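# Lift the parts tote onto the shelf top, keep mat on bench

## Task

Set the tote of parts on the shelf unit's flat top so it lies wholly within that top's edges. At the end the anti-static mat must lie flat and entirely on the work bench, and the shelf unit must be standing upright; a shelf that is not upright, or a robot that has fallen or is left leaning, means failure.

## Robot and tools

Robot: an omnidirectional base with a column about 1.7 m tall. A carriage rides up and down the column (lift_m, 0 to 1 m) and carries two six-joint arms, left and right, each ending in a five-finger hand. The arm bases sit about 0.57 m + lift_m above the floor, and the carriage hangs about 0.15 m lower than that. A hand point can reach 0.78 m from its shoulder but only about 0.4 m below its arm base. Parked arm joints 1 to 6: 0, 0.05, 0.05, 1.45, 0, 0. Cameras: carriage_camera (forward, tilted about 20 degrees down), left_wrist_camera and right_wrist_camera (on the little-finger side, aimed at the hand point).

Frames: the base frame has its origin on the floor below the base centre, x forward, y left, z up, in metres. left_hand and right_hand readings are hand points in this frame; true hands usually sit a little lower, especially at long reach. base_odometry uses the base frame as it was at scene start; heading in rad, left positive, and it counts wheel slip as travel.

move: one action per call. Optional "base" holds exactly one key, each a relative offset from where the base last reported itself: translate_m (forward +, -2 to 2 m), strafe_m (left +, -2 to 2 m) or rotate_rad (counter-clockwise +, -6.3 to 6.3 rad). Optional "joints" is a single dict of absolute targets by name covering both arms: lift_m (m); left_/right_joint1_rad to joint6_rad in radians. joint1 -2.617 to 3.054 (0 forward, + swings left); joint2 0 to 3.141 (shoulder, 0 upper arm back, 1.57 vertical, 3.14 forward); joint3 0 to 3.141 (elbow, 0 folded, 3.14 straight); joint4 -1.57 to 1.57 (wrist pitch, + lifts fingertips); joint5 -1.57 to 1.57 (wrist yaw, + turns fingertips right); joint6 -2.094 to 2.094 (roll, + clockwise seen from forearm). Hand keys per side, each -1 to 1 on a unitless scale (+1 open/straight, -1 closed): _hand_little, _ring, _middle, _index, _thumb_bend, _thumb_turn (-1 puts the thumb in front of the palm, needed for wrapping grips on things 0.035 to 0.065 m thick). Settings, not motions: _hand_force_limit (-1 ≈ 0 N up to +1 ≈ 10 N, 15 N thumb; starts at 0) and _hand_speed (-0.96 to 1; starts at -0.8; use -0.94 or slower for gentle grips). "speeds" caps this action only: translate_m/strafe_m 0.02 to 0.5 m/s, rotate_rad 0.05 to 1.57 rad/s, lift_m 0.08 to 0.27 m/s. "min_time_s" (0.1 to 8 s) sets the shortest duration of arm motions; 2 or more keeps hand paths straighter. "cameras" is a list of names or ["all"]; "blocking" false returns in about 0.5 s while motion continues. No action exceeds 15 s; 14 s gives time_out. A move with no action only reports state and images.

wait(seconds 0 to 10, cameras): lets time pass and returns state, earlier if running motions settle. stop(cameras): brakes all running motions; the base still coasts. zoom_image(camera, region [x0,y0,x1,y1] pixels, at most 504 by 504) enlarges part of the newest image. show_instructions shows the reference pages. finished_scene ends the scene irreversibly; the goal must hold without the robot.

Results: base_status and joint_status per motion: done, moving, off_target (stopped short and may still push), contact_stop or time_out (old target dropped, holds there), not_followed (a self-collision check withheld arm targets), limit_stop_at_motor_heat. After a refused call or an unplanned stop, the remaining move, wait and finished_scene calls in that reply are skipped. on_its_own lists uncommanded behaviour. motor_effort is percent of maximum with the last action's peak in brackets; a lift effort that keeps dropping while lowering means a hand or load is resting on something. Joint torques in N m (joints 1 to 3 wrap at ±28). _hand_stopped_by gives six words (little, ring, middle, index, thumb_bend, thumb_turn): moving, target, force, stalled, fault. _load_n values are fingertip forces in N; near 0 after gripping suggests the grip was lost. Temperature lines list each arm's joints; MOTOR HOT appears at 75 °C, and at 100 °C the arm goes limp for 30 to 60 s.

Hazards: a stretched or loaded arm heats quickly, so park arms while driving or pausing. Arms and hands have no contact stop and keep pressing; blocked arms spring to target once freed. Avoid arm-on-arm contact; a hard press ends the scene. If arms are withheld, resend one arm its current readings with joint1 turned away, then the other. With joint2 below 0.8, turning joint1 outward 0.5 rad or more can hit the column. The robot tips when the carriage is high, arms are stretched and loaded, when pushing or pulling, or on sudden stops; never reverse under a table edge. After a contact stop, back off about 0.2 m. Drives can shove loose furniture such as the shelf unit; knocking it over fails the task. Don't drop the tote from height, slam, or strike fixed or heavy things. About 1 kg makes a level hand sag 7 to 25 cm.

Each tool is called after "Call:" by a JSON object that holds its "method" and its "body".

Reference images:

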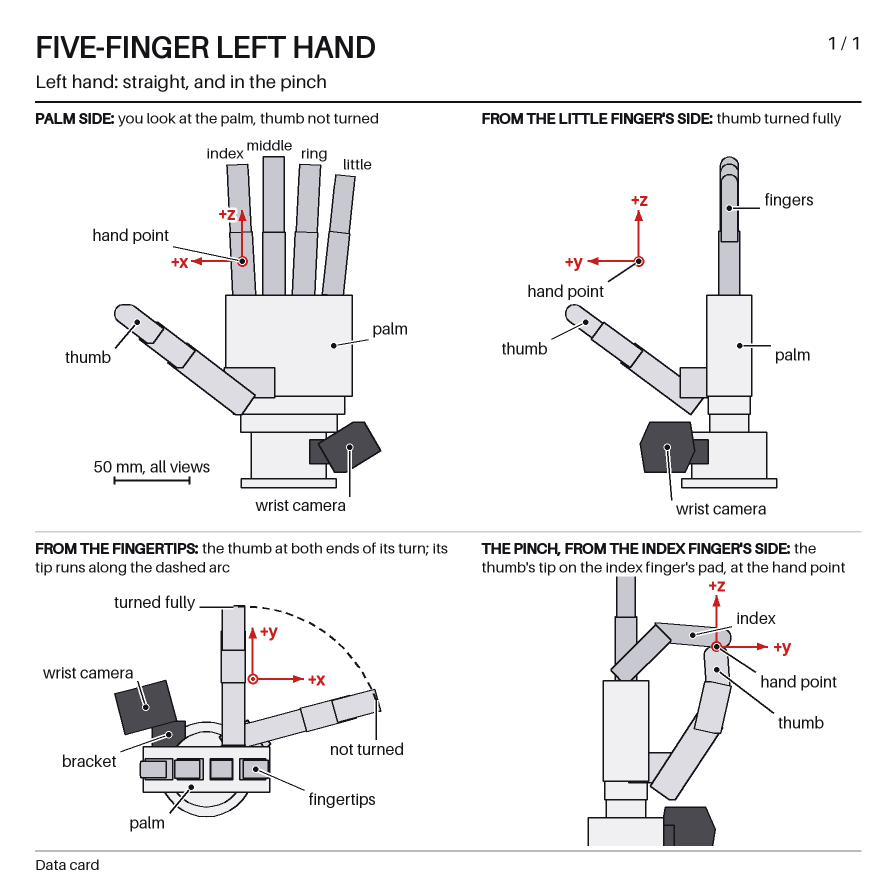

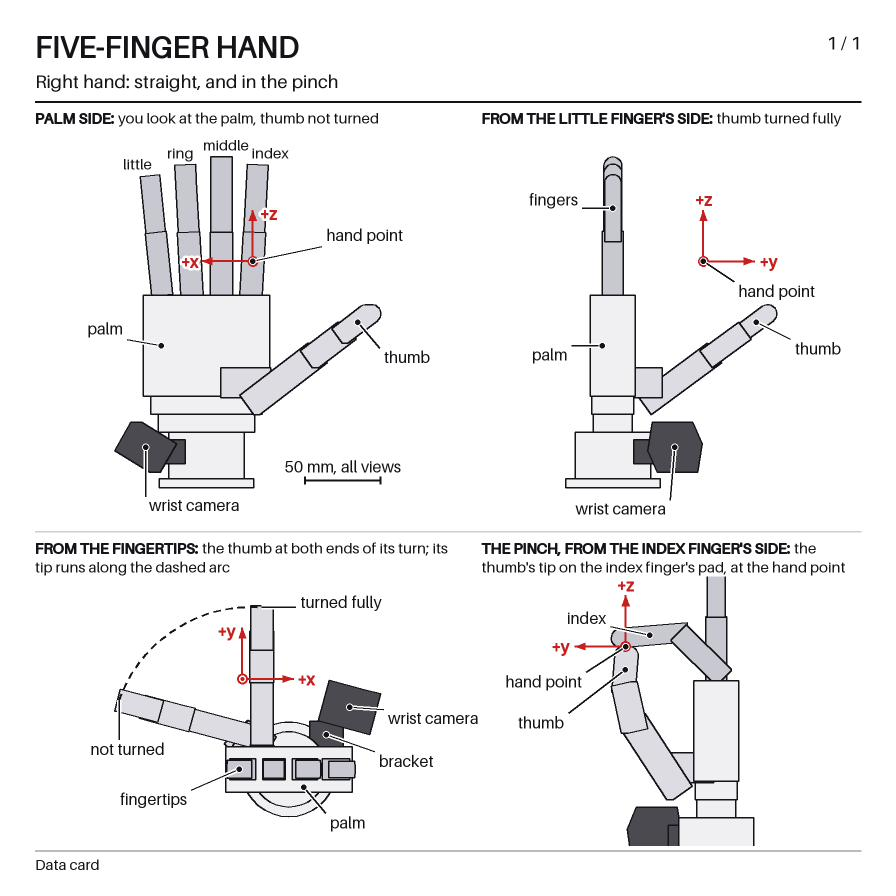

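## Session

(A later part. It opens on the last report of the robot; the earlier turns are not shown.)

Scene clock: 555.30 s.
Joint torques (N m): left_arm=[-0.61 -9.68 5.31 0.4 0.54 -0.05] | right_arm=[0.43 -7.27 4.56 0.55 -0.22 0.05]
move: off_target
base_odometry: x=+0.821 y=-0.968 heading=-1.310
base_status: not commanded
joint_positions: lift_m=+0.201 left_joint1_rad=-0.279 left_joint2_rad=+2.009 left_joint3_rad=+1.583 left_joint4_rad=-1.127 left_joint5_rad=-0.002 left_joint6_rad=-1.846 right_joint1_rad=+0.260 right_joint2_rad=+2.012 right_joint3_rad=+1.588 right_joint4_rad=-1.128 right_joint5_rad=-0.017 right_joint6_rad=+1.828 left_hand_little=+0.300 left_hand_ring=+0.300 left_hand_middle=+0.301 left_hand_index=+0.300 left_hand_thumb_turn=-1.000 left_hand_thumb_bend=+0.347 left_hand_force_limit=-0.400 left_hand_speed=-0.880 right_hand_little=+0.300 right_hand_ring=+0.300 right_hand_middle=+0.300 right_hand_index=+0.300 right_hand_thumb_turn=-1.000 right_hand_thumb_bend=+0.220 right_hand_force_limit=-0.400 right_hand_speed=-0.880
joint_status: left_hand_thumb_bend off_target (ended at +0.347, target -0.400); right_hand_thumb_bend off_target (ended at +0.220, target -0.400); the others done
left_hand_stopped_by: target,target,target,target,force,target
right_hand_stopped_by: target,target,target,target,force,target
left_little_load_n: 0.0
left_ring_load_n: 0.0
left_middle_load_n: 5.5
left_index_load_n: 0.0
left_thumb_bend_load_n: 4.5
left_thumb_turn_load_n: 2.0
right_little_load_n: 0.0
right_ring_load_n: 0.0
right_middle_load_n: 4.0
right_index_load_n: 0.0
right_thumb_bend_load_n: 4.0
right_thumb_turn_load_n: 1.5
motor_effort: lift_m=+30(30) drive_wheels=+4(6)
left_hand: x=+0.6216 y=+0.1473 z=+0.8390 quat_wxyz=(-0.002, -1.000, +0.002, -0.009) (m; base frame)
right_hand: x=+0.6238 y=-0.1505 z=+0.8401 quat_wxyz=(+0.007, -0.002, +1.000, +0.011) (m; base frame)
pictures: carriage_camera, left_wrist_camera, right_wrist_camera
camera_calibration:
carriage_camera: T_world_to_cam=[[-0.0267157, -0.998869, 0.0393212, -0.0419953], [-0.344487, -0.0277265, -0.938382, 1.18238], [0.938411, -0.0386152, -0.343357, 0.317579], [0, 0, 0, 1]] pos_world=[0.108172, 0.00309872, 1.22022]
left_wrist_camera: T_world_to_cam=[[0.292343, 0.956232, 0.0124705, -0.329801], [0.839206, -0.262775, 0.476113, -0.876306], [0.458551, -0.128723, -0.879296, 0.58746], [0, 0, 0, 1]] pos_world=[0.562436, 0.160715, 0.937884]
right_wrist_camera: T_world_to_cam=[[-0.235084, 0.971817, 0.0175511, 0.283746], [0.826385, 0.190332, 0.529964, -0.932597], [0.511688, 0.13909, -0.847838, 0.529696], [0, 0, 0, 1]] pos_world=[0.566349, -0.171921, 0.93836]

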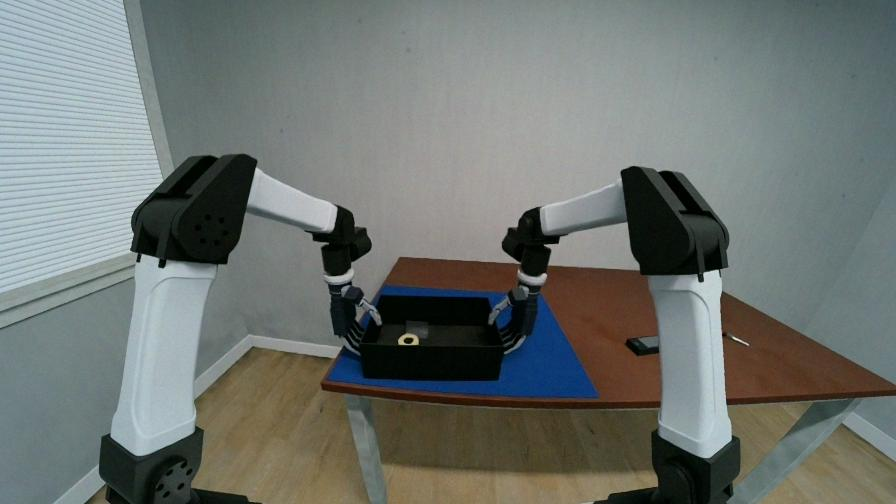

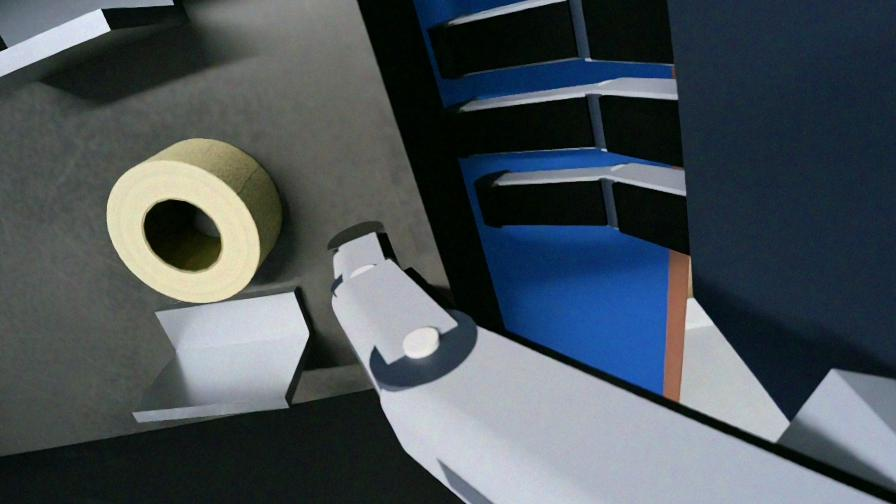

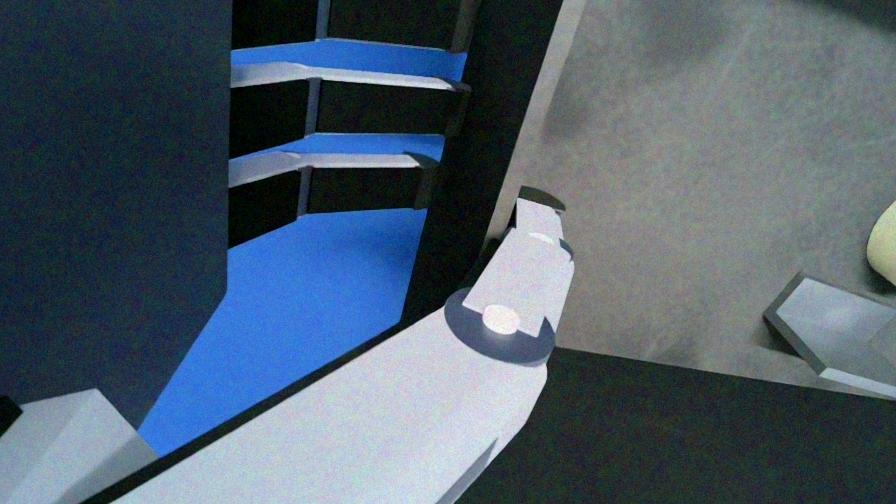

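Call:
{"method": "move", "body": {"joints": {"left_hand_force_limit": 0.0, "right_hand_force_limit": 0.0, "left_hand_little": -0.3, "left_hand_ring": -0.3, "left_hand_middle": -0.3, "left_hand_index": -0.3, "right_hand_little": -0.3, "right_hand_ring": -0.3, "right_hand_middle": -0.3, "right_hand_index": -0.3}}}

Call:
{"method": "move", "body": {"joints": {"left_hand_force_limit": 0.2, "right_hand_force_limit": 0.2, "left_hand_thumb_bend": -0.5, "right_hand_thumb_bend": -0.5}, "cameras": ["all"]}}

Call:
{"method": "zoom_image", "body": {"camera": "carriage_camera", "region": [320, 230, 560, 410]}}

Scene clock: 568.83 s.
Joint torques (N m): left_arm=[-0.59 -9.68 5.34 0.39 0.64 -0.09] | right_arm=[0.2 -7.27 4.56 0.54 -0.31 0.11]
move: off_target
base_odometry: x=+0.821 y=-0.968 heading=-1.310
base_status: not commanded
joint_positions: lift_m=+0.201 left_joint1_rad=-0.279 left_joint2_rad=+2.009 left_joint3_rad=+1.583 left_joint4_rad=-1.127 left_joint5_rad=-0.010 left_joint6_rad=-1.844 right_joint1_rad=+0.263 right_joint2_rad=+2.012 right_joint3_rad=+1.588 right_joint4_rad=-1.127 right_joint5_rad=-0.006 right_joint6_rad=+1.823 left_hand_little=+0.046 left_hand_ring=+0.215 left_hand_middle=+0.300 left_hand_index=+0.192 left_hand_thumb_turn=-1.000 left_hand_thumb_bend=+0.348 left_hand_force_limit=+0.000 left_hand_speed=-0.880 right_hand_little=-0.042 right_hand_ring=+0.181 right_hand_middle=+0.292 right_hand_index=+0.192 right_hand_thumb_turn=-1.000 right_hand_thumb_bend=+0.221 right_hand_force_limit=+0.000 right_hand_speed=-0.880
joint_status: left_hand_little off_target (ended at +0.046, target -0.300); left_hand_ring off_target (ended at +0.215, target -0.300); left_hand_middle off_target (ended at +0.300, target -0.300); left_hand_index off_target (ended at +0.192, target -0.300); right_hand_little off_target (ended at -0.042, target -0.300); right_hand_ring off_target (ended at +0.181, target -0.300); right_hand_middle off_target (ended at +0.292, target -0.300); right_hand_index off_target (ended at +0.192, target -0.300); the others done
left_hand_stopped_by: force,force,force,force,force,target
right_hand_stopped_by: force,force,force,force,force,target
left_little_load_n: 5.5
left_ring_load_n: 1.5
left_middle_load_n: 0.0
left_index_load_n: 6.0
left_thumb_bend_load_n: 7.0
left_thumb_turn_load_n: 2.0
right_little_load_n: 4.5
right_ring_load_n: 2.5
right_middle_load_n: 0.0
right_index_load_n: 3.0
right_thumb_bend_load_n: 8.5
right_thumb_turn_load_n: 2.5
motor_effort: lift_m=+30(30) drive_wheels=+1(6)
left_hand: x=+0.6221 y=+0.1487 z=+0.8387 quat_wxyz=(+0.002, -1.000, +0.003, -0.010) (m; base frame)
right_hand: x=+0.6239 y=-0.1513 z=+0.8395 quat_wxyz=(+0.009, -0.005, +1.000, +0.005) (m; base frame)
pictures: none

Scene clock: 569.47 s.
Joint torques (N m): left_arm=[-0.58 -9.58 5.39 0.41 0.66 -0.07] | right_arm=[0.2 -7.27 4.55 0.54 -0.32 0.11]
move: off_target
base_odometry: x=+0.821 y=-0.968 heading=-1.310
base_status: not commanded
joint_positions: lift_m=+0.201 left_joint1_rad=-0.279 left_joint2_rad=+2.009 left_joint3_rad=+1.583 left_joint4_rad=-1.127 left_joint5_rad=-0.014 left_joint6_rad=-1.843 right_joint1_rad=+0.263 right_joint2_rad=+2.012 right_joint3_rad=+1.588 right_joint4_rad=-1.127 right_joint5_rad=-0.006 right_joint6_rad=+1.823 left_hand_little=+0.046 left_hand_ring=+0.215 left_hand_middle=+0.300 left_hand_index=+0.192 left_hand_thumb_turn=-1.000 left_hand_thumb_bend=+0.325 left_hand_force_limit=+0.200 left_hand_speed=-0.880 right_hand_little=-0.042 right_hand_ring=+0.181 right_hand_middle=+0.292 right_hand_index=+0.192 right_hand_thumb_turn=-1.000 right_hand_thumb_bend=+0.221 right_hand_force_limit=+0.200 right_hand_speed=-0.880
joint_status: left_hand_thumb_bend off_target (ended at +0.325, target -0.500); right_hand_thumb_bend off_target (ended at +0.221, target -0.500); the others done
left_hand_stopped_by: force,force,force,force,force,target
right_hand_stopped_by: force,force,force,force,force,target
left_little_load_n: 5.5
left_ring_load_n: 1.5
left_middle_load_n: 0.0
left_index_load_n: 8.0
left_thumb_bend_load_n: 8.5
left_thumb_turn_load_n: 3.5
right_little_load_n: 4.5
right_ring_load_n: 2.5
right_middle_load_n: 0.0
right_index_load_n: 3.5
right_thumb_bend_load_n: 8.5
right_thumb_turn_load_n: 2.5
motor_effort: lift_m=+30(30) drive_wheels=+4(4)
left_hand: x=+0.6223 y=+0.1494 z=+0.8385 quat_wxyz=(+0.004, -1.000, +0.003, -0.011) (m; base frame)
right_hand: x=+0.6238 y=-0.1513 z=+0.8395 quat_wxyz=(+0.009, -0.005, +1.000, +0.005) (m; base frame)
pictures: carriage_camera, left_wrist_camera, right_wrist_camera
camera_calibration:
carriage_camera: T_world_to_cam=[[-0.0267157, -0.998869, 0.0393212, -0.0419953], [-0.344487, -0.0277265, -0.938382, 1.18238], [0.938411, -0.0386152, -0.343357, 0.317579], [0, 0, 0, 1]] pos_world=[0.108172, 0.00309872, 1.22022]
left_wrist_camera: T_world_to_cam=[[0.295313, 0.955081, 0.0247123, -0.343984], [0.836423, -0.270952, 0.476426, -0.873347], [0.461721, -0.120025, -0.878867, 0.583341], [0, 0, 0, 1]] pos_world=[0.56273, 0.161913, 0.937265]
right_wrist_camera: T_world_to_cam=[[-0.241974, 0.970261, 0.00644373, 0.297937], [0.823074, 0.201741, 0.530895, -0.929132], [0.513807, 0.133767, -0.847413, 0.526813], [0, 0, 0, 1]] pos_world=[0.566157, -0.172103, 0.937781]

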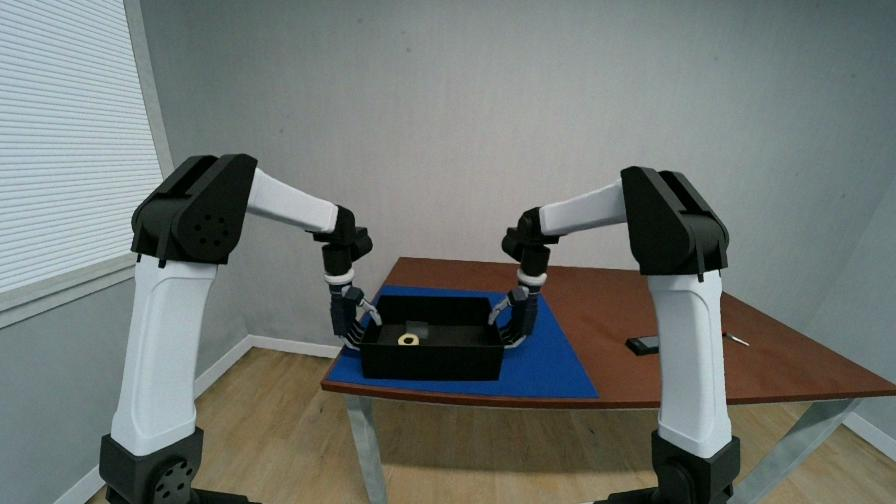

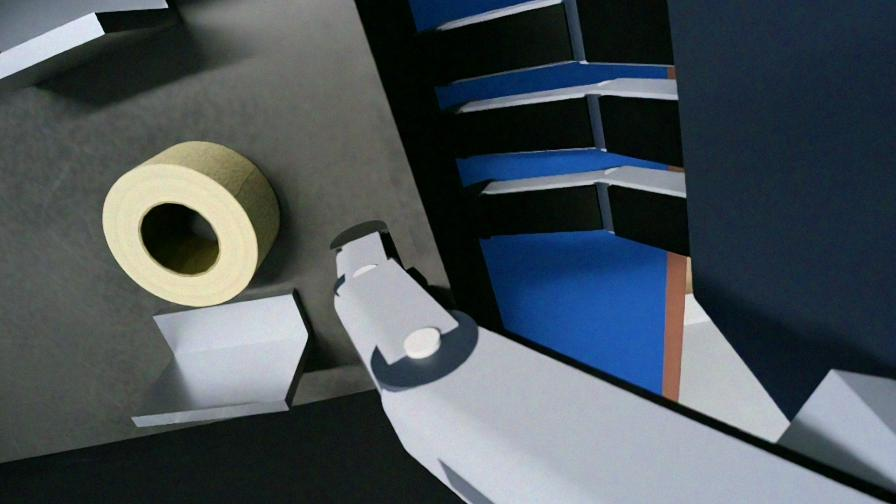

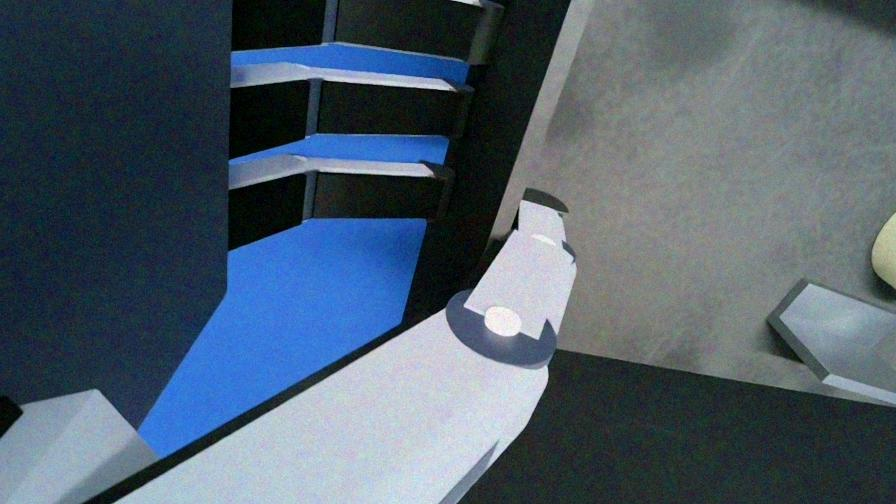

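Scaled by 2.100 from the camera's 896x504 image, which has a finer 1280x720 frame.

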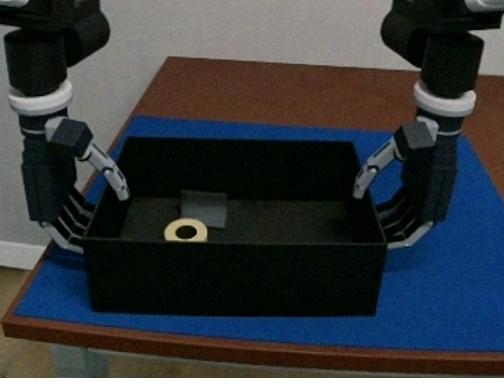

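Call:
{"method": "move", "body": {"joints": {"left_hand_thumb_bend": 1, "right_hand_thumb_bend": 1, "left_hand_little": 0.45, "left_hand_ring": 0.45, "left_hand_middle": 0.48, "left_hand_index": 0.45, "right_hand_little": 0.45, "right_hand_ring": 0.45, "right_hand_middle": 0.48, "right_hand_index": 0.45, "left_hand_speed": -0.6, "right_hand_speed": -0.6}}}

Call:
{"method": "move", "body": {"joints": {"left_joint1_rad": -0.315, "left_joint6_rad": -1.88, "right_joint1_rad": 0.288, "right_joint6_rad": 1.855}, "cameras": ["left_wrist_camera", "right_wrist_camera"]}}

Scene clock: 641.87 s.
Joint torques (N m): left_arm=[-0.65 -9.85 5.42 0.35 0.3 -0.06] | right_arm=[0.2 -7.28 4.56 0.52 -0.11 0.07]
move: done
base_odometry: x=+0.821 y=-0.968 heading=-1.310
base_status: not commanded
joint_positions: lift_m=+0.201 left_joint1_rad=-0.279 left_joint2_rad=+2.010 left_joint3_rad=+1.582 left_joint4_rad=-1.124 left_joint5_rad=+0.021 left_joint6_rad=-1.846 right_joint1_rad=+0.263 right_joint2_rad=+2.012 right_joint3_rad=+1.588 right_joint4_rad=-1.124 right_joint5_rad=-0.030 right_joint6_rad=+1.826 left_hand_little=+0.450 left_hand_ring=+0.450 left_hand_middle=+0.480 left_hand_index=+0.450 left_hand_thumb_turn=-1.000 left_hand_thumb_bend=+1.000 left_hand_force_limit=+0.200 left_hand_speed=-0.600 right_hand_little=+0.450 right_hand_ring=+0.450 right_hand_middle=+0.480 right_hand_index=+0.450 right_hand_thumb_turn=-1.000 right_hand_thumb_bend=+1.000 right_hand_force_limit=+0.200 right_hand_speed=-0.600
joint_status: all done
left_hand_stopped_by: target,target,target,target,target,target
right_hand_stopped_by: target,target,target,target,target,target
left_little_load_n: 0.0
left_ring_load_n: 0.0
left_middle_load_n: 0.0
left_index_load_n: 0.0
left_thumb_bend_load_n: 0.0
left_thumb_turn_load_n: 0.0
right_little_load_n: 0.0
right_ring_load_n: 0.0
right_middle_load_n: 0.0
right_index_load_n: 0.0
right_thumb_bend_load_n: 0.0
right_thumb_turn_load_n: 0.0
motor_effort: lift_m=+30(30) drive_wheels=+4(6)
left_hand: x=+0.6210 y=+0.1429 z=+0.8397 quat_wxyz=(-0.013, -1.000, +0.002, -0.006) (m; base frame)
right_hand: x=+0.6236 y=-0.1468 z=+0.8410 quat_wxyz=(+0.007, -0.004, +1.000, +0.017) (m; base frame)
pictures: none

Scene clock: 642.40 s.
Joint torques (N m): left_arm=[-0.9 -9.85 5.48 0.36 0.45 -0.02] | right_arm=[0.27 -7.27 4.56 0.52 -0.17 0.07]
move: done
base_odometry: x=+0.821 y=-0.968 heading=-1.310
base_status: not commanded
joint_positions: lift_m=+0.201 left_joint1_rad=-0.302 left_joint2_rad=+2.010 left_joint3_rad=+1.582 left_joint4_rad=-1.124 left_joint5_rad=+0.008 left_joint6_rad=-1.871 right_joint1_rad=+0.282 right_joint2_rad=+2.012 right_joint3_rad=+1.588 right_joint4_rad=-1.124 right_joint5_rad=-0.025 right_joint6_rad=+1.846 left_hand_little=+0.450 left_hand_ring=+0.450 left_hand_middle=+0.480 left_hand_index=+0.450 left_hand_thumb_turn=-1.000 left_hand_thumb_bend=+1.000 left_hand_force_limit=+0.200 left_hand_speed=-0.600 right_hand_little=+0.450 right_hand_ring=+0.450 right_hand_middle=+0.480 right_hand_index=+0.450 right_hand_thumb_turn=-1.000 right_hand_thumb_bend=+1.000 right_hand_force_limit=+0.200 right_hand_speed=-0.600
joint_status: all done
left_hand_stopped_by: target,target,target,target,target,target
right_hand_stopped_by: target,target,target,target,target,target
left_little_load_n: 0.0
left_ring_load_n: 0.0
left_middle_load_n: 1.0
left_index_load_n: 0.0
left_thumb_bend_load_n: 0.0
left_thumb_turn_load_n: 0.0
right_little_load_n: 0.0
right_ring_load_n: 0.0
right_middle_load_n: 0.5
right_index_load_n: 0.0
right_thumb_bend_load_n: 0.0
right_thumb_turn_load_n: 0.0
motor_effort: lift_m=+30(30) drive_wheels=+5(6)
left_hand: x=+0.6192 y=+0.1372 z=+0.8390 quat_wxyz=(-0.006, -1.000, +0.001, -0.008) (m; base frame)
right_hand: x=+0.6218 y=-0.1407 z=+0.8407 quat_wxyz=(+0.007, -0.004, +1.000, +0.015) (m; base frame)
pictures: left_wrist_camera, right_wrist_camera
camera_calibration:
left_wrist_camera: T_world_to_cam=[[0.290696, 0.956811, 0.00284502, -0.310472], [0.840481, -0.256772, 0.477137, -0.879338], [0.457261, -0.136311, -0.878824, 0.588683], [0, 0, 0, 1]] pos_world=[0.560139, 0.151518, 0.937797]
right_wrist_camera: T_world_to_cam=[[-0.238667, 0.970762, 0.0256976, 0.268948], [0.825084, 0.188754, 0.532549, -0.934717], [0.512127, 0.148304, -0.846009, 0.529271], [0, 0, 0, 1]] pos_world=[0.564355, -0.163146, 0.938639]

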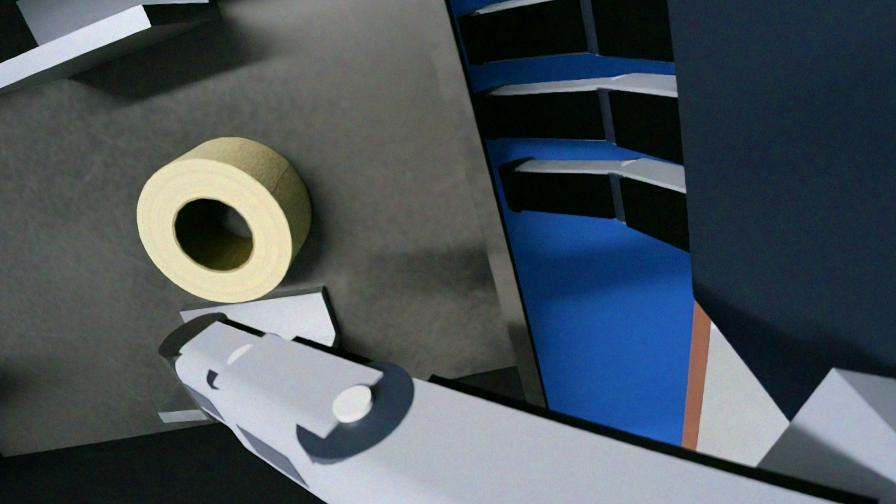

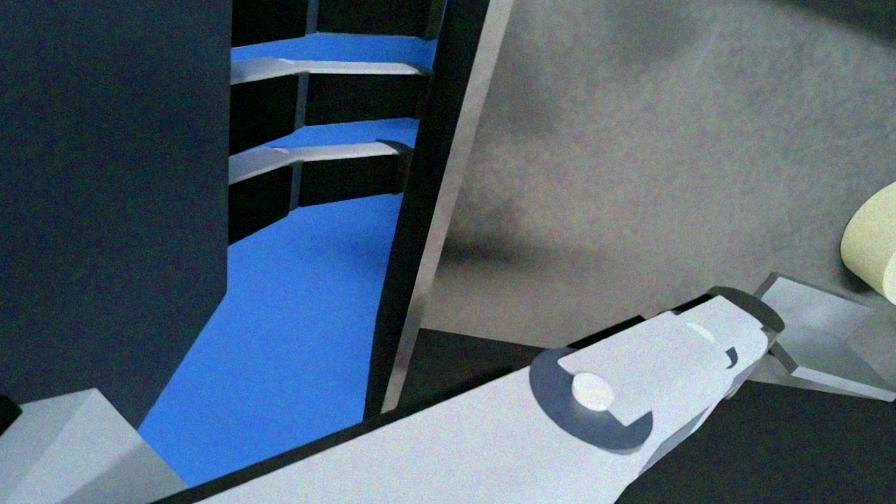

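Call:
{"method": "move", "body": {"joints": {"lift_m": 0.190}, "speeds": {"lift_m": 0.08}}}

Call:
{"method": "move", "body": {"joints": {"left_hand_force_limit": -0.4, "right_hand_force_limit": -0.4, "left_hand_speed": -0.85, "right_hand_speed": -0.85, "left_hand_thumb_bend": -0.4, "right_hand_thumb_bend": -0.4}, "cameras": ["all"]}}

Call:
{"method": "zoom_image", "body": {"camera": "carriage_camera", "region": [320, 230, 560, 410]}}

Scene clock: 661.87 s.
Joint torques (N m): left_arm=[-0.9 -8.98 4.98 0.47 0.44 -0.04] | right_arm=[0.27 -7.28 4.56 0.52 -0.15 0.07]
Motor temperatures (°C): left_arm=[30 47 34 30 29 28] | right_arm=[31 44 41 28 27 29]
move: done
base_odometry: x=+0.821 y=-0.968 heading=-1.310
base_status: not commanded
joint_positions: lift_m=+0.190 left_joint1_rad=-0.302 left_joint2_rad=+2.002 left_joint3_rad=+1.587 left_joint4_rad=-1.136 left_joint5_rad=+0.006 left_joint6_rad=-1.872 right_joint1_rad=+0.282 right_joint2_rad=+2.012 right_joint3_rad=+1.588 right_joint4_rad=-1.124 right_joint5_rad=-0.025 right_joint6_rad=+1.847 left_hand_little=+0.450 left_hand_ring=+0.450 left_hand_middle=+0.479 left_hand_index=+0.450 left_hand_thumb_turn=-1.000 left_hand_thumb_bend=+1.000 left_hand_force_limit=+0.200 left_hand_speed=-0.600 right_hand_little=+0.450 right_hand_ring=+0.450 right_hand_middle=+0.480 right_hand_index=+0.450 right_hand_thumb_turn=-1.000 right_hand_thumb_bend=+1.000 right_hand_force_limit=+0.200 right_hand_speed=-0.600
joint_status: all done
left_hand_stopped_by: target,target,target,target,target,target
right_hand_stopped_by: target,target,target,target,target,target
left_little_load_n: 0.0
left_ring_load_n: 0.0
left_middle_load_n: -4.5
left_index_load_n: 0.0
left_thumb_bend_load_n: -0.5
left_thumb_turn_load_n: 0.0
right_little_load_n: 0.0
right_ring_load_n: 0.0
right_middle_load_n: 0.5
right_index_load_n: 0.0
right_thumb_bend_load_n: 0.0
right_thumb_turn_load_n: 0.0
motor_effort: lift_m=+24(24) drive_wheels=+4(6)
left_hand: x=+0.6185 y=+0.1378 z=+0.8329 quat_wxyz=(-0.006, -1.000, +0.000, -0.009) (m; base frame)
right_hand: x=+0.6218 y=-0.1407 z=+0.8303 quat_wxyz=(+0.007, -0.003, +1.000, +0.015) (m; base frame)
pictures: none

Scene clock: 667.70 s.
Joint torques (N m): left_arm=[-0.54 -8.96 4.68 0.5 0.54 -0.03] | right_arm=[0.13 -7.28 4.57 0.53 -0.2 0.06]
move: off_target
base_odometry: x=+0.821 y=-0.968 heading=-1.310
base_status: not commanded
joint_positions: lift_m=+0.190 left_joint1_rad=-0.307 left_joint2_rad=+2.002 left_joint3_rad=+1.591 left_joint4_rad=-1.138 left_joint5_rad=-0.003 left_joint6_rad=-1.872 right_joint1_rad=+0.283 right_joint2_rad=+2.012 right_joint3_rad=+1.588 right_joint4_rad=-1.124 right_joint5_rad=-0.019 right_joint6_rad=+1.847 left_hand_little=+0.450 left_hand_ring=+0.450 left_hand_middle=+0.481 left_hand_index=+0.450 left_hand_thumb_turn=-1.000 left_hand_thumb_bend=-0.029 left_hand_force_limit=-0.400 left_hand_speed=-0.850 right_hand_little=+0.450 right_hand_ring=+0.450 right_hand_middle=+0.481 right_hand_index=+0.450 right_hand_thumb_turn=-1.000 right_hand_thumb_bend=+0.007 right_hand_force_limit=-0.400 right_hand_speed=-0.850
joint_status: left_hand_thumb_bend off_target (ended at -0.029, target -0.400); right_hand_thumb_bend off_target (ended at +0.007, target -0.400); the others done
left_hand_stopped_by: target,target,target,target,force,target
right_hand_stopped_by: target,target,target,target,force,target
left_little_load_n: 0.0
left_ring_load_n: 0.0
left_middle_load_n: 4.0
left_index_load_n: 0.0
left_thumb_bend_load_n: 4.0
left_thumb_turn_load_n: 3.0
right_little_load_n: 0.0
right_ring_load_n: 0.0
right_middle_load_n: 5.5
right_index_load_n: 0.0
right_thumb_bend_load_n: 4.5
right_thumb_turn_load_n: 2.5
motor_effort: lift_m=+24(24) drive_wheels=+4(6)
left_hand: x=+0.6187 y=+0.1370 z=+0.8335 quat_wxyz=(-0.002, -1.000, +0.003, -0.011) (m; base frame)
right_hand: x=+0.6220 y=-0.1413 z=+0.8300 quat_wxyz=(+0.008, -0.004, +1.000, +0.012) (m; base frame)
pictures: carriage_camera, left_wrist_camera, right_wrist_camera
camera_calibration:
carriage_camera: T_world_to_cam=[[-0.0267157, -0.998869, 0.0393212, -0.0415863], [-0.344487, -0.0277265, -0.938382, 1.17262], [0.938411, -0.0386152, -0.343357, 0.314008], [0, 0, 0, 1]] pos_world=[0.108172, 0.00309872, 1.20982]
left_wrist_camera: T_world_to_cam=[[0.294385, 0.955597, 0.0130805, -0.320692], [0.836251, -0.264196, 0.480505, -0.875515], [0.462625, -0.130515, -0.876894, 0.57828], [0, 0, 0, 1]] pos_world=[0.55903, 0.15062, 0.931975]
right_wrist_camera: T_world_to_cam=[[-0.238546, 0.970925, 0.0200027, 0.274549], [0.824255, 0.191533, 0.532841, -0.928354], [0.513517, 0.143594, -0.845979, 0.518661], [0, 0, 0, 1]] pos_world=[0.564351, -0.163233, 0.92795]

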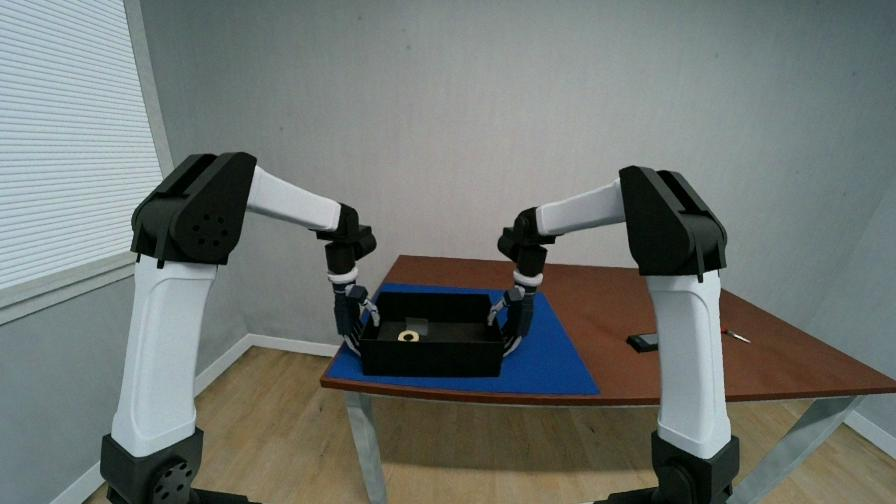

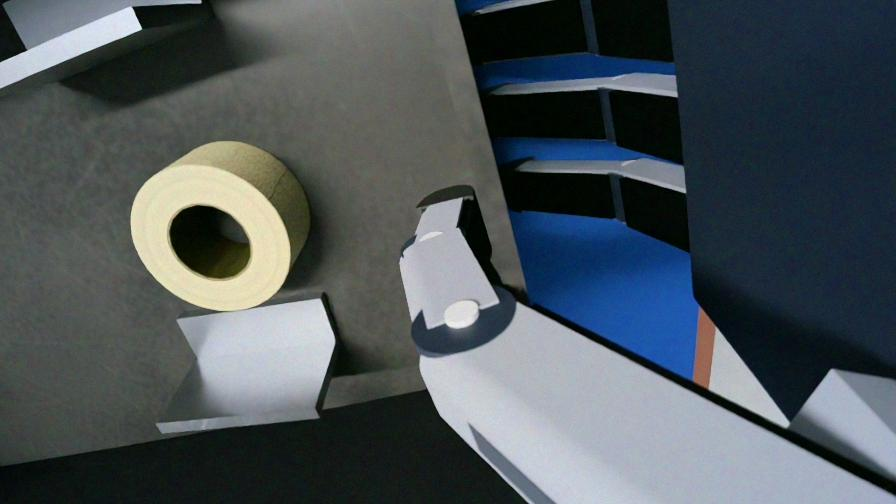

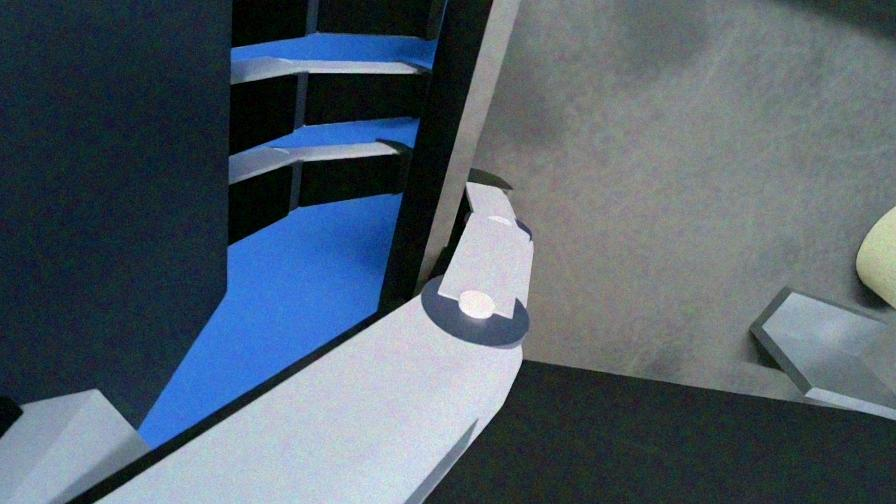

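Scaled by 2.100 from the camera's 896x504 image, which has a finer 1280x720 frame.

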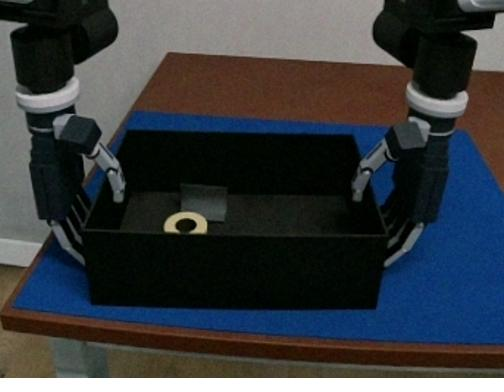

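Call:
{"method": "move", "body": {"joints": {"lift_m": 0.196}, "speeds": {"lift_m": 0.08}}}

Call:
{"method": "move", "body": {"joints": {"left_hand_force_limit": 0.0, "right_hand_force_limit": 0.0, "left_hand_little": -0.3, "left_hand_ring": -0.3, "left_hand_middle": -0.3, "left_hand_index": -0.3, "right_hand_little": -0.3, "right_hand_ring": -0.3, "right_hand_middle": -0.3, "right_hand_index": -0.3}}}

Call:
{"method": "move", "body": {"joints": {"left_hand_force_limit": 0.3, "right_hand_force_limit": 0.3, "left_hand_thumb_bend": -0.6, "right_hand_thumb_bend": -0.6}, "cameras": ["all"]}}

Call:
{"method": "zoom_image", "body": {"camera": "carriage_camera", "region": [320, 230, 560, 410]}}

Scene clock: 688.23 s.
Joint torques (N m): left_arm=[-0.29 -9.47 5.19 0.44 0.54 -0.02] | right_arm=[-0.03 -7.45 4.7 0.52 -0.24 0.06]
move: done
base_odometry: x=+0.821 y=-0.968 heading=-1.310
base_status: not commanded
joint_positions: lift_m=+0.196 left_joint1_rad=-0.309 left_joint2_rad=+2.007 left_joint3_rad=+1.585 left_joint4_rad=-1.132 left_joint5_rad=-0.003 left_joint6_rad=-1.872 right_joint1_rad=+0.285 right_joint2_rad=+2.015 right_joint3_rad=+1.586 right_joint4_rad=-1.126 right_joint5_rad=-0.015 right_joint6_rad=+1.848 left_hand_little=+0.450 left_hand_ring=+0.450 left_hand_middle=+0.480 left_hand_index=+0.450 left_hand_thumb_turn=-1.000 left_hand_thumb_bend=-0.030 left_hand_force_limit=-0.400 left_hand_speed=-0.850 right_hand_little=+0.450 right_hand_ring=+0.450 right_hand_middle=+0.480 right_hand_index=+0.450 right_hand_thumb_turn=-1.000 right_hand_thumb_bend=+0.006 right_hand_force_limit=-0.400 right_hand_speed=-0.850
joint_status: all done
left_hand_stopped_by: target,target,target,target,force,target
right_hand_stopped_by: target,target,target,target,force,target
left_little_load_n: 0.0
left_ring_load_n: 0.0
left_middle_load_n: 3.0
left_index_load_n: 0.0
left_thumb_bend_load_n: 2.0
left_thumb_turn_load_n: 0.5
right_little_load_n: 0.5
right_ring_load_n: 0.0
right_middle_load_n: 1.5
right_index_load_n: 0.0
right_thumb_bend_load_n: 0.5
right_thumb_turn_load_n: 0.0
motor_effort: lift_m=+31(35) drive_wheels=-1(4)
left_hand: x=+0.6177 y=+0.1365 z=+0.8352 quat_wxyz=(-0.001, -1.000, +0.004, -0.009) (m; base frame)
right_hand: x=+0.6207 y=-0.1416 z=+0.8334 quat_wxyz=(+0.006, -0.004, +1.000, +0.009) (m; base frame)
pictures: none

Scene clock: 690.33 s.
Joint torques (N m): left_arm=[-0.08 -9.48 5.16 0.42 0.69 -0.04] | right_arm=[-0.05 -7.46 4.7 0.53 -0.34 0.09]
move: off_target
base_odometry: x=+0.821 y=-0.968 heading=-1.310
base_status: not commanded
joint_positions: lift_m=+0.196 left_joint1_rad=-0.312 left_joint2_rad=+2.007 left_joint3_rad=+1.585 left_joint4_rad=-1.132 left_joint5_rad=-0.014 left_joint6_rad=-1.870 right_joint1_rad=+0.285 right_joint2_rad=+2.015 right_joint3_rad=+1.586 right_joint4_rad=-1.127 right_joint5_rad=-0.002 right_joint6_rad=+1.845 left_hand_little=+0.301 left_hand_ring=+0.411 left_hand_middle=+0.470 left_hand_index=+0.400 left_hand_thumb_turn=-1.000 left_hand_thumb_bend=-0.029 left_hand_force_limit=+0.000 left_hand_speed=-0.850 right_hand_little=+0.258 right_hand_ring=+0.384 right_hand_middle=+0.469 right_hand_index=+0.398 right_hand_thumb_turn=-1.000 right_hand_thumb_bend=+0.008 right_hand_force_limit=+0.000 right_hand_speed=-0.850
joint_status: left_hand_little off_target (ended at +0.301, target -0.300); left_hand_ring off_target (ended at +0.411, target -0.300); left_hand_middle off_target (ended at +0.470, target -0.300); left_hand_index off_target (ended at +0.400, target -0.300); right_hand_little off_target (ended at +0.258, target -0.300); right_hand_ring off_target (ended at +0.384, target -0.300); right_hand_middle off_target (ended at +0.469, target -0.300); right_hand_index off_target (ended at +0.398, target -0.300); the others done
left_hand_stopped_by: force,force,force,force,force,target
right_hand_stopped_by: force,force,force,force,force,target
left_little_load_n: 6.5
left_ring_load_n: 1.0
left_middle_load_n: 0.0
left_index_load_n: 7.0
left_thumb_bend_load_n: 4.5
left_thumb_turn_load_n: 2.0
right_little_load_n: 4.0
right_ring_load_n: 3.5
right_middle_load_n: 0.0
right_index_load_n: 2.0
right_thumb_bend_load_n: 5.0
right_thumb_turn_load_n: 2.5
motor_effort: lift_m=+31(31) drive_wheels=+1(7)
left_hand: x=+0.6177 y=+0.1373 z=+0.8346 quat_wxyz=(+0.004, -1.000, +0.006, -0.010) (m; base frame)
right_hand: x=+0.6210 y=-0.1439 z=+0.8327 quat_wxyz=(+0.007, -0.006, +1.000, +0.003) (m; base frame)
pictures: none

Scene clock: 691.37 s.
Joint torques (N m): left_arm=[0.24 -9.37 5.14 0.44 0.74 -0.07] | right_arm=[-0.36 -7.46 4.7 0.53 -0.4 0.11]
move: off_target
base_odometry: x=+0.821 y=-0.968 heading=-1.310
base_status: not commanded
joint_positions: lift_m=+0.196 left_joint1_rad=-0.316 left_joint2_rad=+2.007 left_joint3_rad=+1.585 left_joint4_rad=-1.132 left_joint5_rad=-0.020 left_joint6_rad=-1.870 right_joint1_rad=+0.289 right_joint2_rad=+2.015 right_joint3_rad=+1.586 right_joint4_rad=-1.126 right_joint5_rad=+0.004 right_joint6_rad=+1.843 left_hand_little=+0.301 left_hand_ring=+0.411 left_hand_middle=+0.470 left_hand_index=+0.400 left_hand_thumb_turn=-1.000 left_hand_thumb_bend=-0.079 left_hand_force_limit=+0.300 left_hand_speed=-0.850 right_hand_little=+0.258 right_hand_ring=+0.384 right_hand_middle=+0.469 right_hand_index=+0.399 right_hand_thumb_turn=-1.000 right_hand_thumb_bend=-0.036 right_hand_force_limit=+0.300 right_hand_speed=-0.850
joint_status: left_hand_thumb_bend off_target (ended at -0.079, target -0.600); right_hand_thumb_bend off_target (ended at -0.036, target -0.600); the others done
left_hand_stopped_by: force,force,force,force,force,target
right_hand_stopped_by: force,force,force,force,force,target
left_little_load_n: 7.0
left_ring_load_n: 2.0
left_middle_load_n: 0.0
left_index_load_n: 10.0
left_thumb_bend_load_n: 9.0
left_thumb_turn_load_n: 4.0
right_little_load_n: 4.5
right_ring_load_n: 5.0
right_middle_load_n: 0.0
right_index_load_n: 5.0
right_thumb_bend_load_n: 9.5
right_thumb_turn_load_n: 4.5
motor_effort: lift_m=+31(31) drive_wheels=+3(6)
left_hand: x=+0.6173 y=+0.1368 z=+0.8344 quat_wxyz=(+0.007, -1.000, +0.009, -0.011) (m; base frame)
right_hand: x=+0.6207 y=-0.1435 z=+0.8325 quat_wxyz=(+0.008, -0.008, +1.000, +0.000) (m; base frame)
pictures: carriage_camera, left_wrist_camera, right_wrist_camera
camera_calibration:
carriage_camera: T_world_to_cam=[[-0.0267157, -0.998869, 0.0393212, -0.0417947], [-0.344487, -0.0277265, -0.938382, 1.17759], [0.938411, -0.0386152, -0.343357, 0.315828], [0, 0, 0, 1]] pos_world=[0.108172, 0.00309872, 1.21512]
left_wrist_camera: T_world_to_cam=[[0.305029, 0.951859, 0.0303575, -0.34062], [0.833157, -0.28216, 0.475641, -0.866464], [0.461309, -0.119792, -0.879116, 0.580915], [0, 0, 0, 1]] pos_world=[0.557819, 0.14933, 0.933158]
right_wrist_camera: T_world_to_cam=[[-0.247405, 0.968907, -0.0031917, 0.300921], [0.82231, 0.211712, 0.528189, -0.920277], [0.512442, 0.128052, -0.849121, 0.522852], [0, 0, 0, 1]] pos_world=[0.563271, -0.163683, 0.931005]

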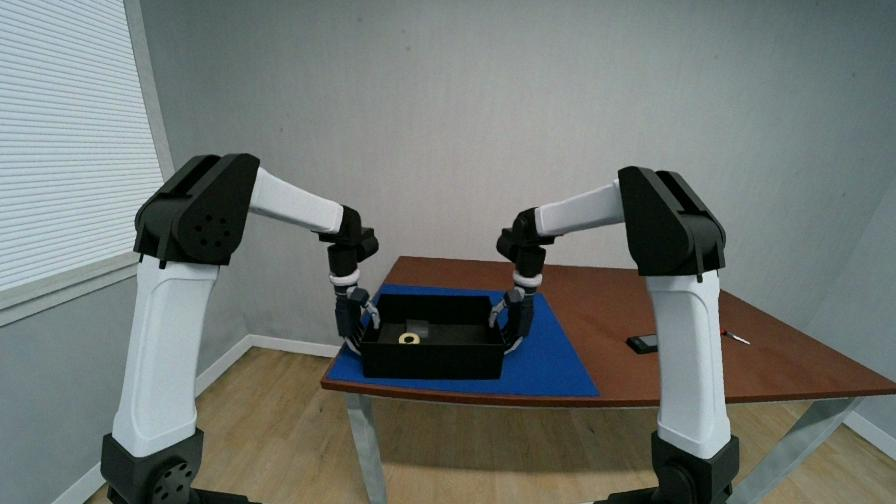

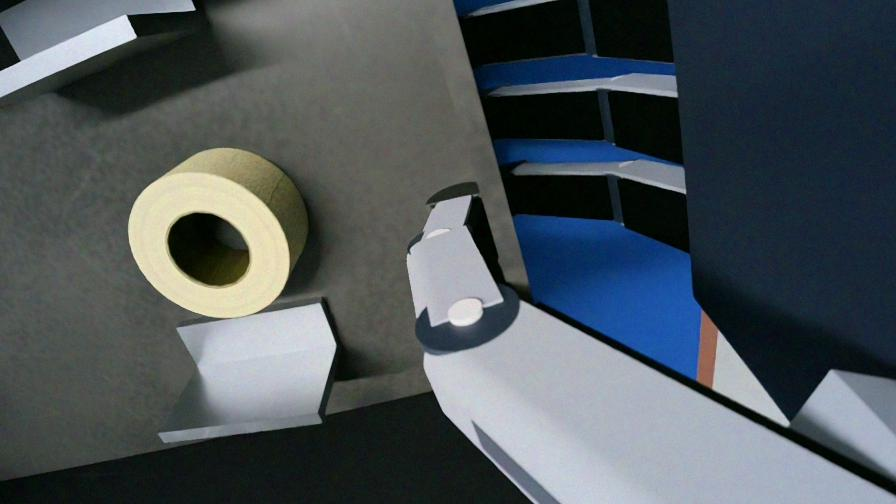

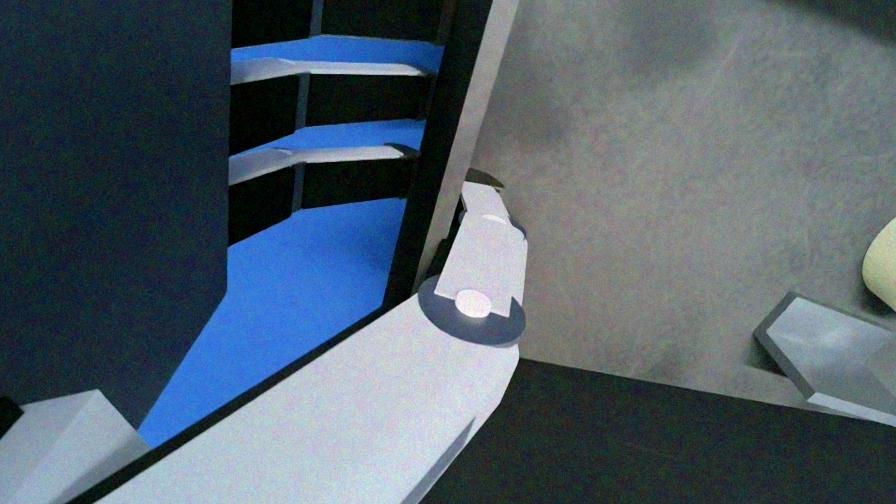

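Scaled by 2.100 from the camera's 896x504 image, which has a finer 1280x720 frame.

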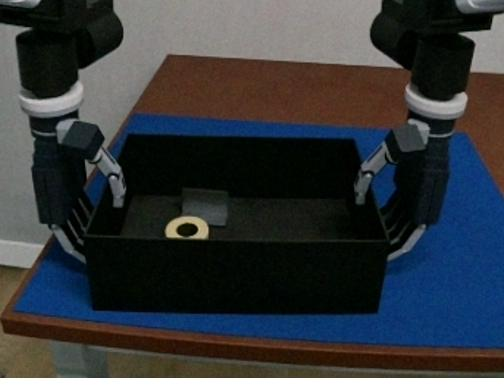

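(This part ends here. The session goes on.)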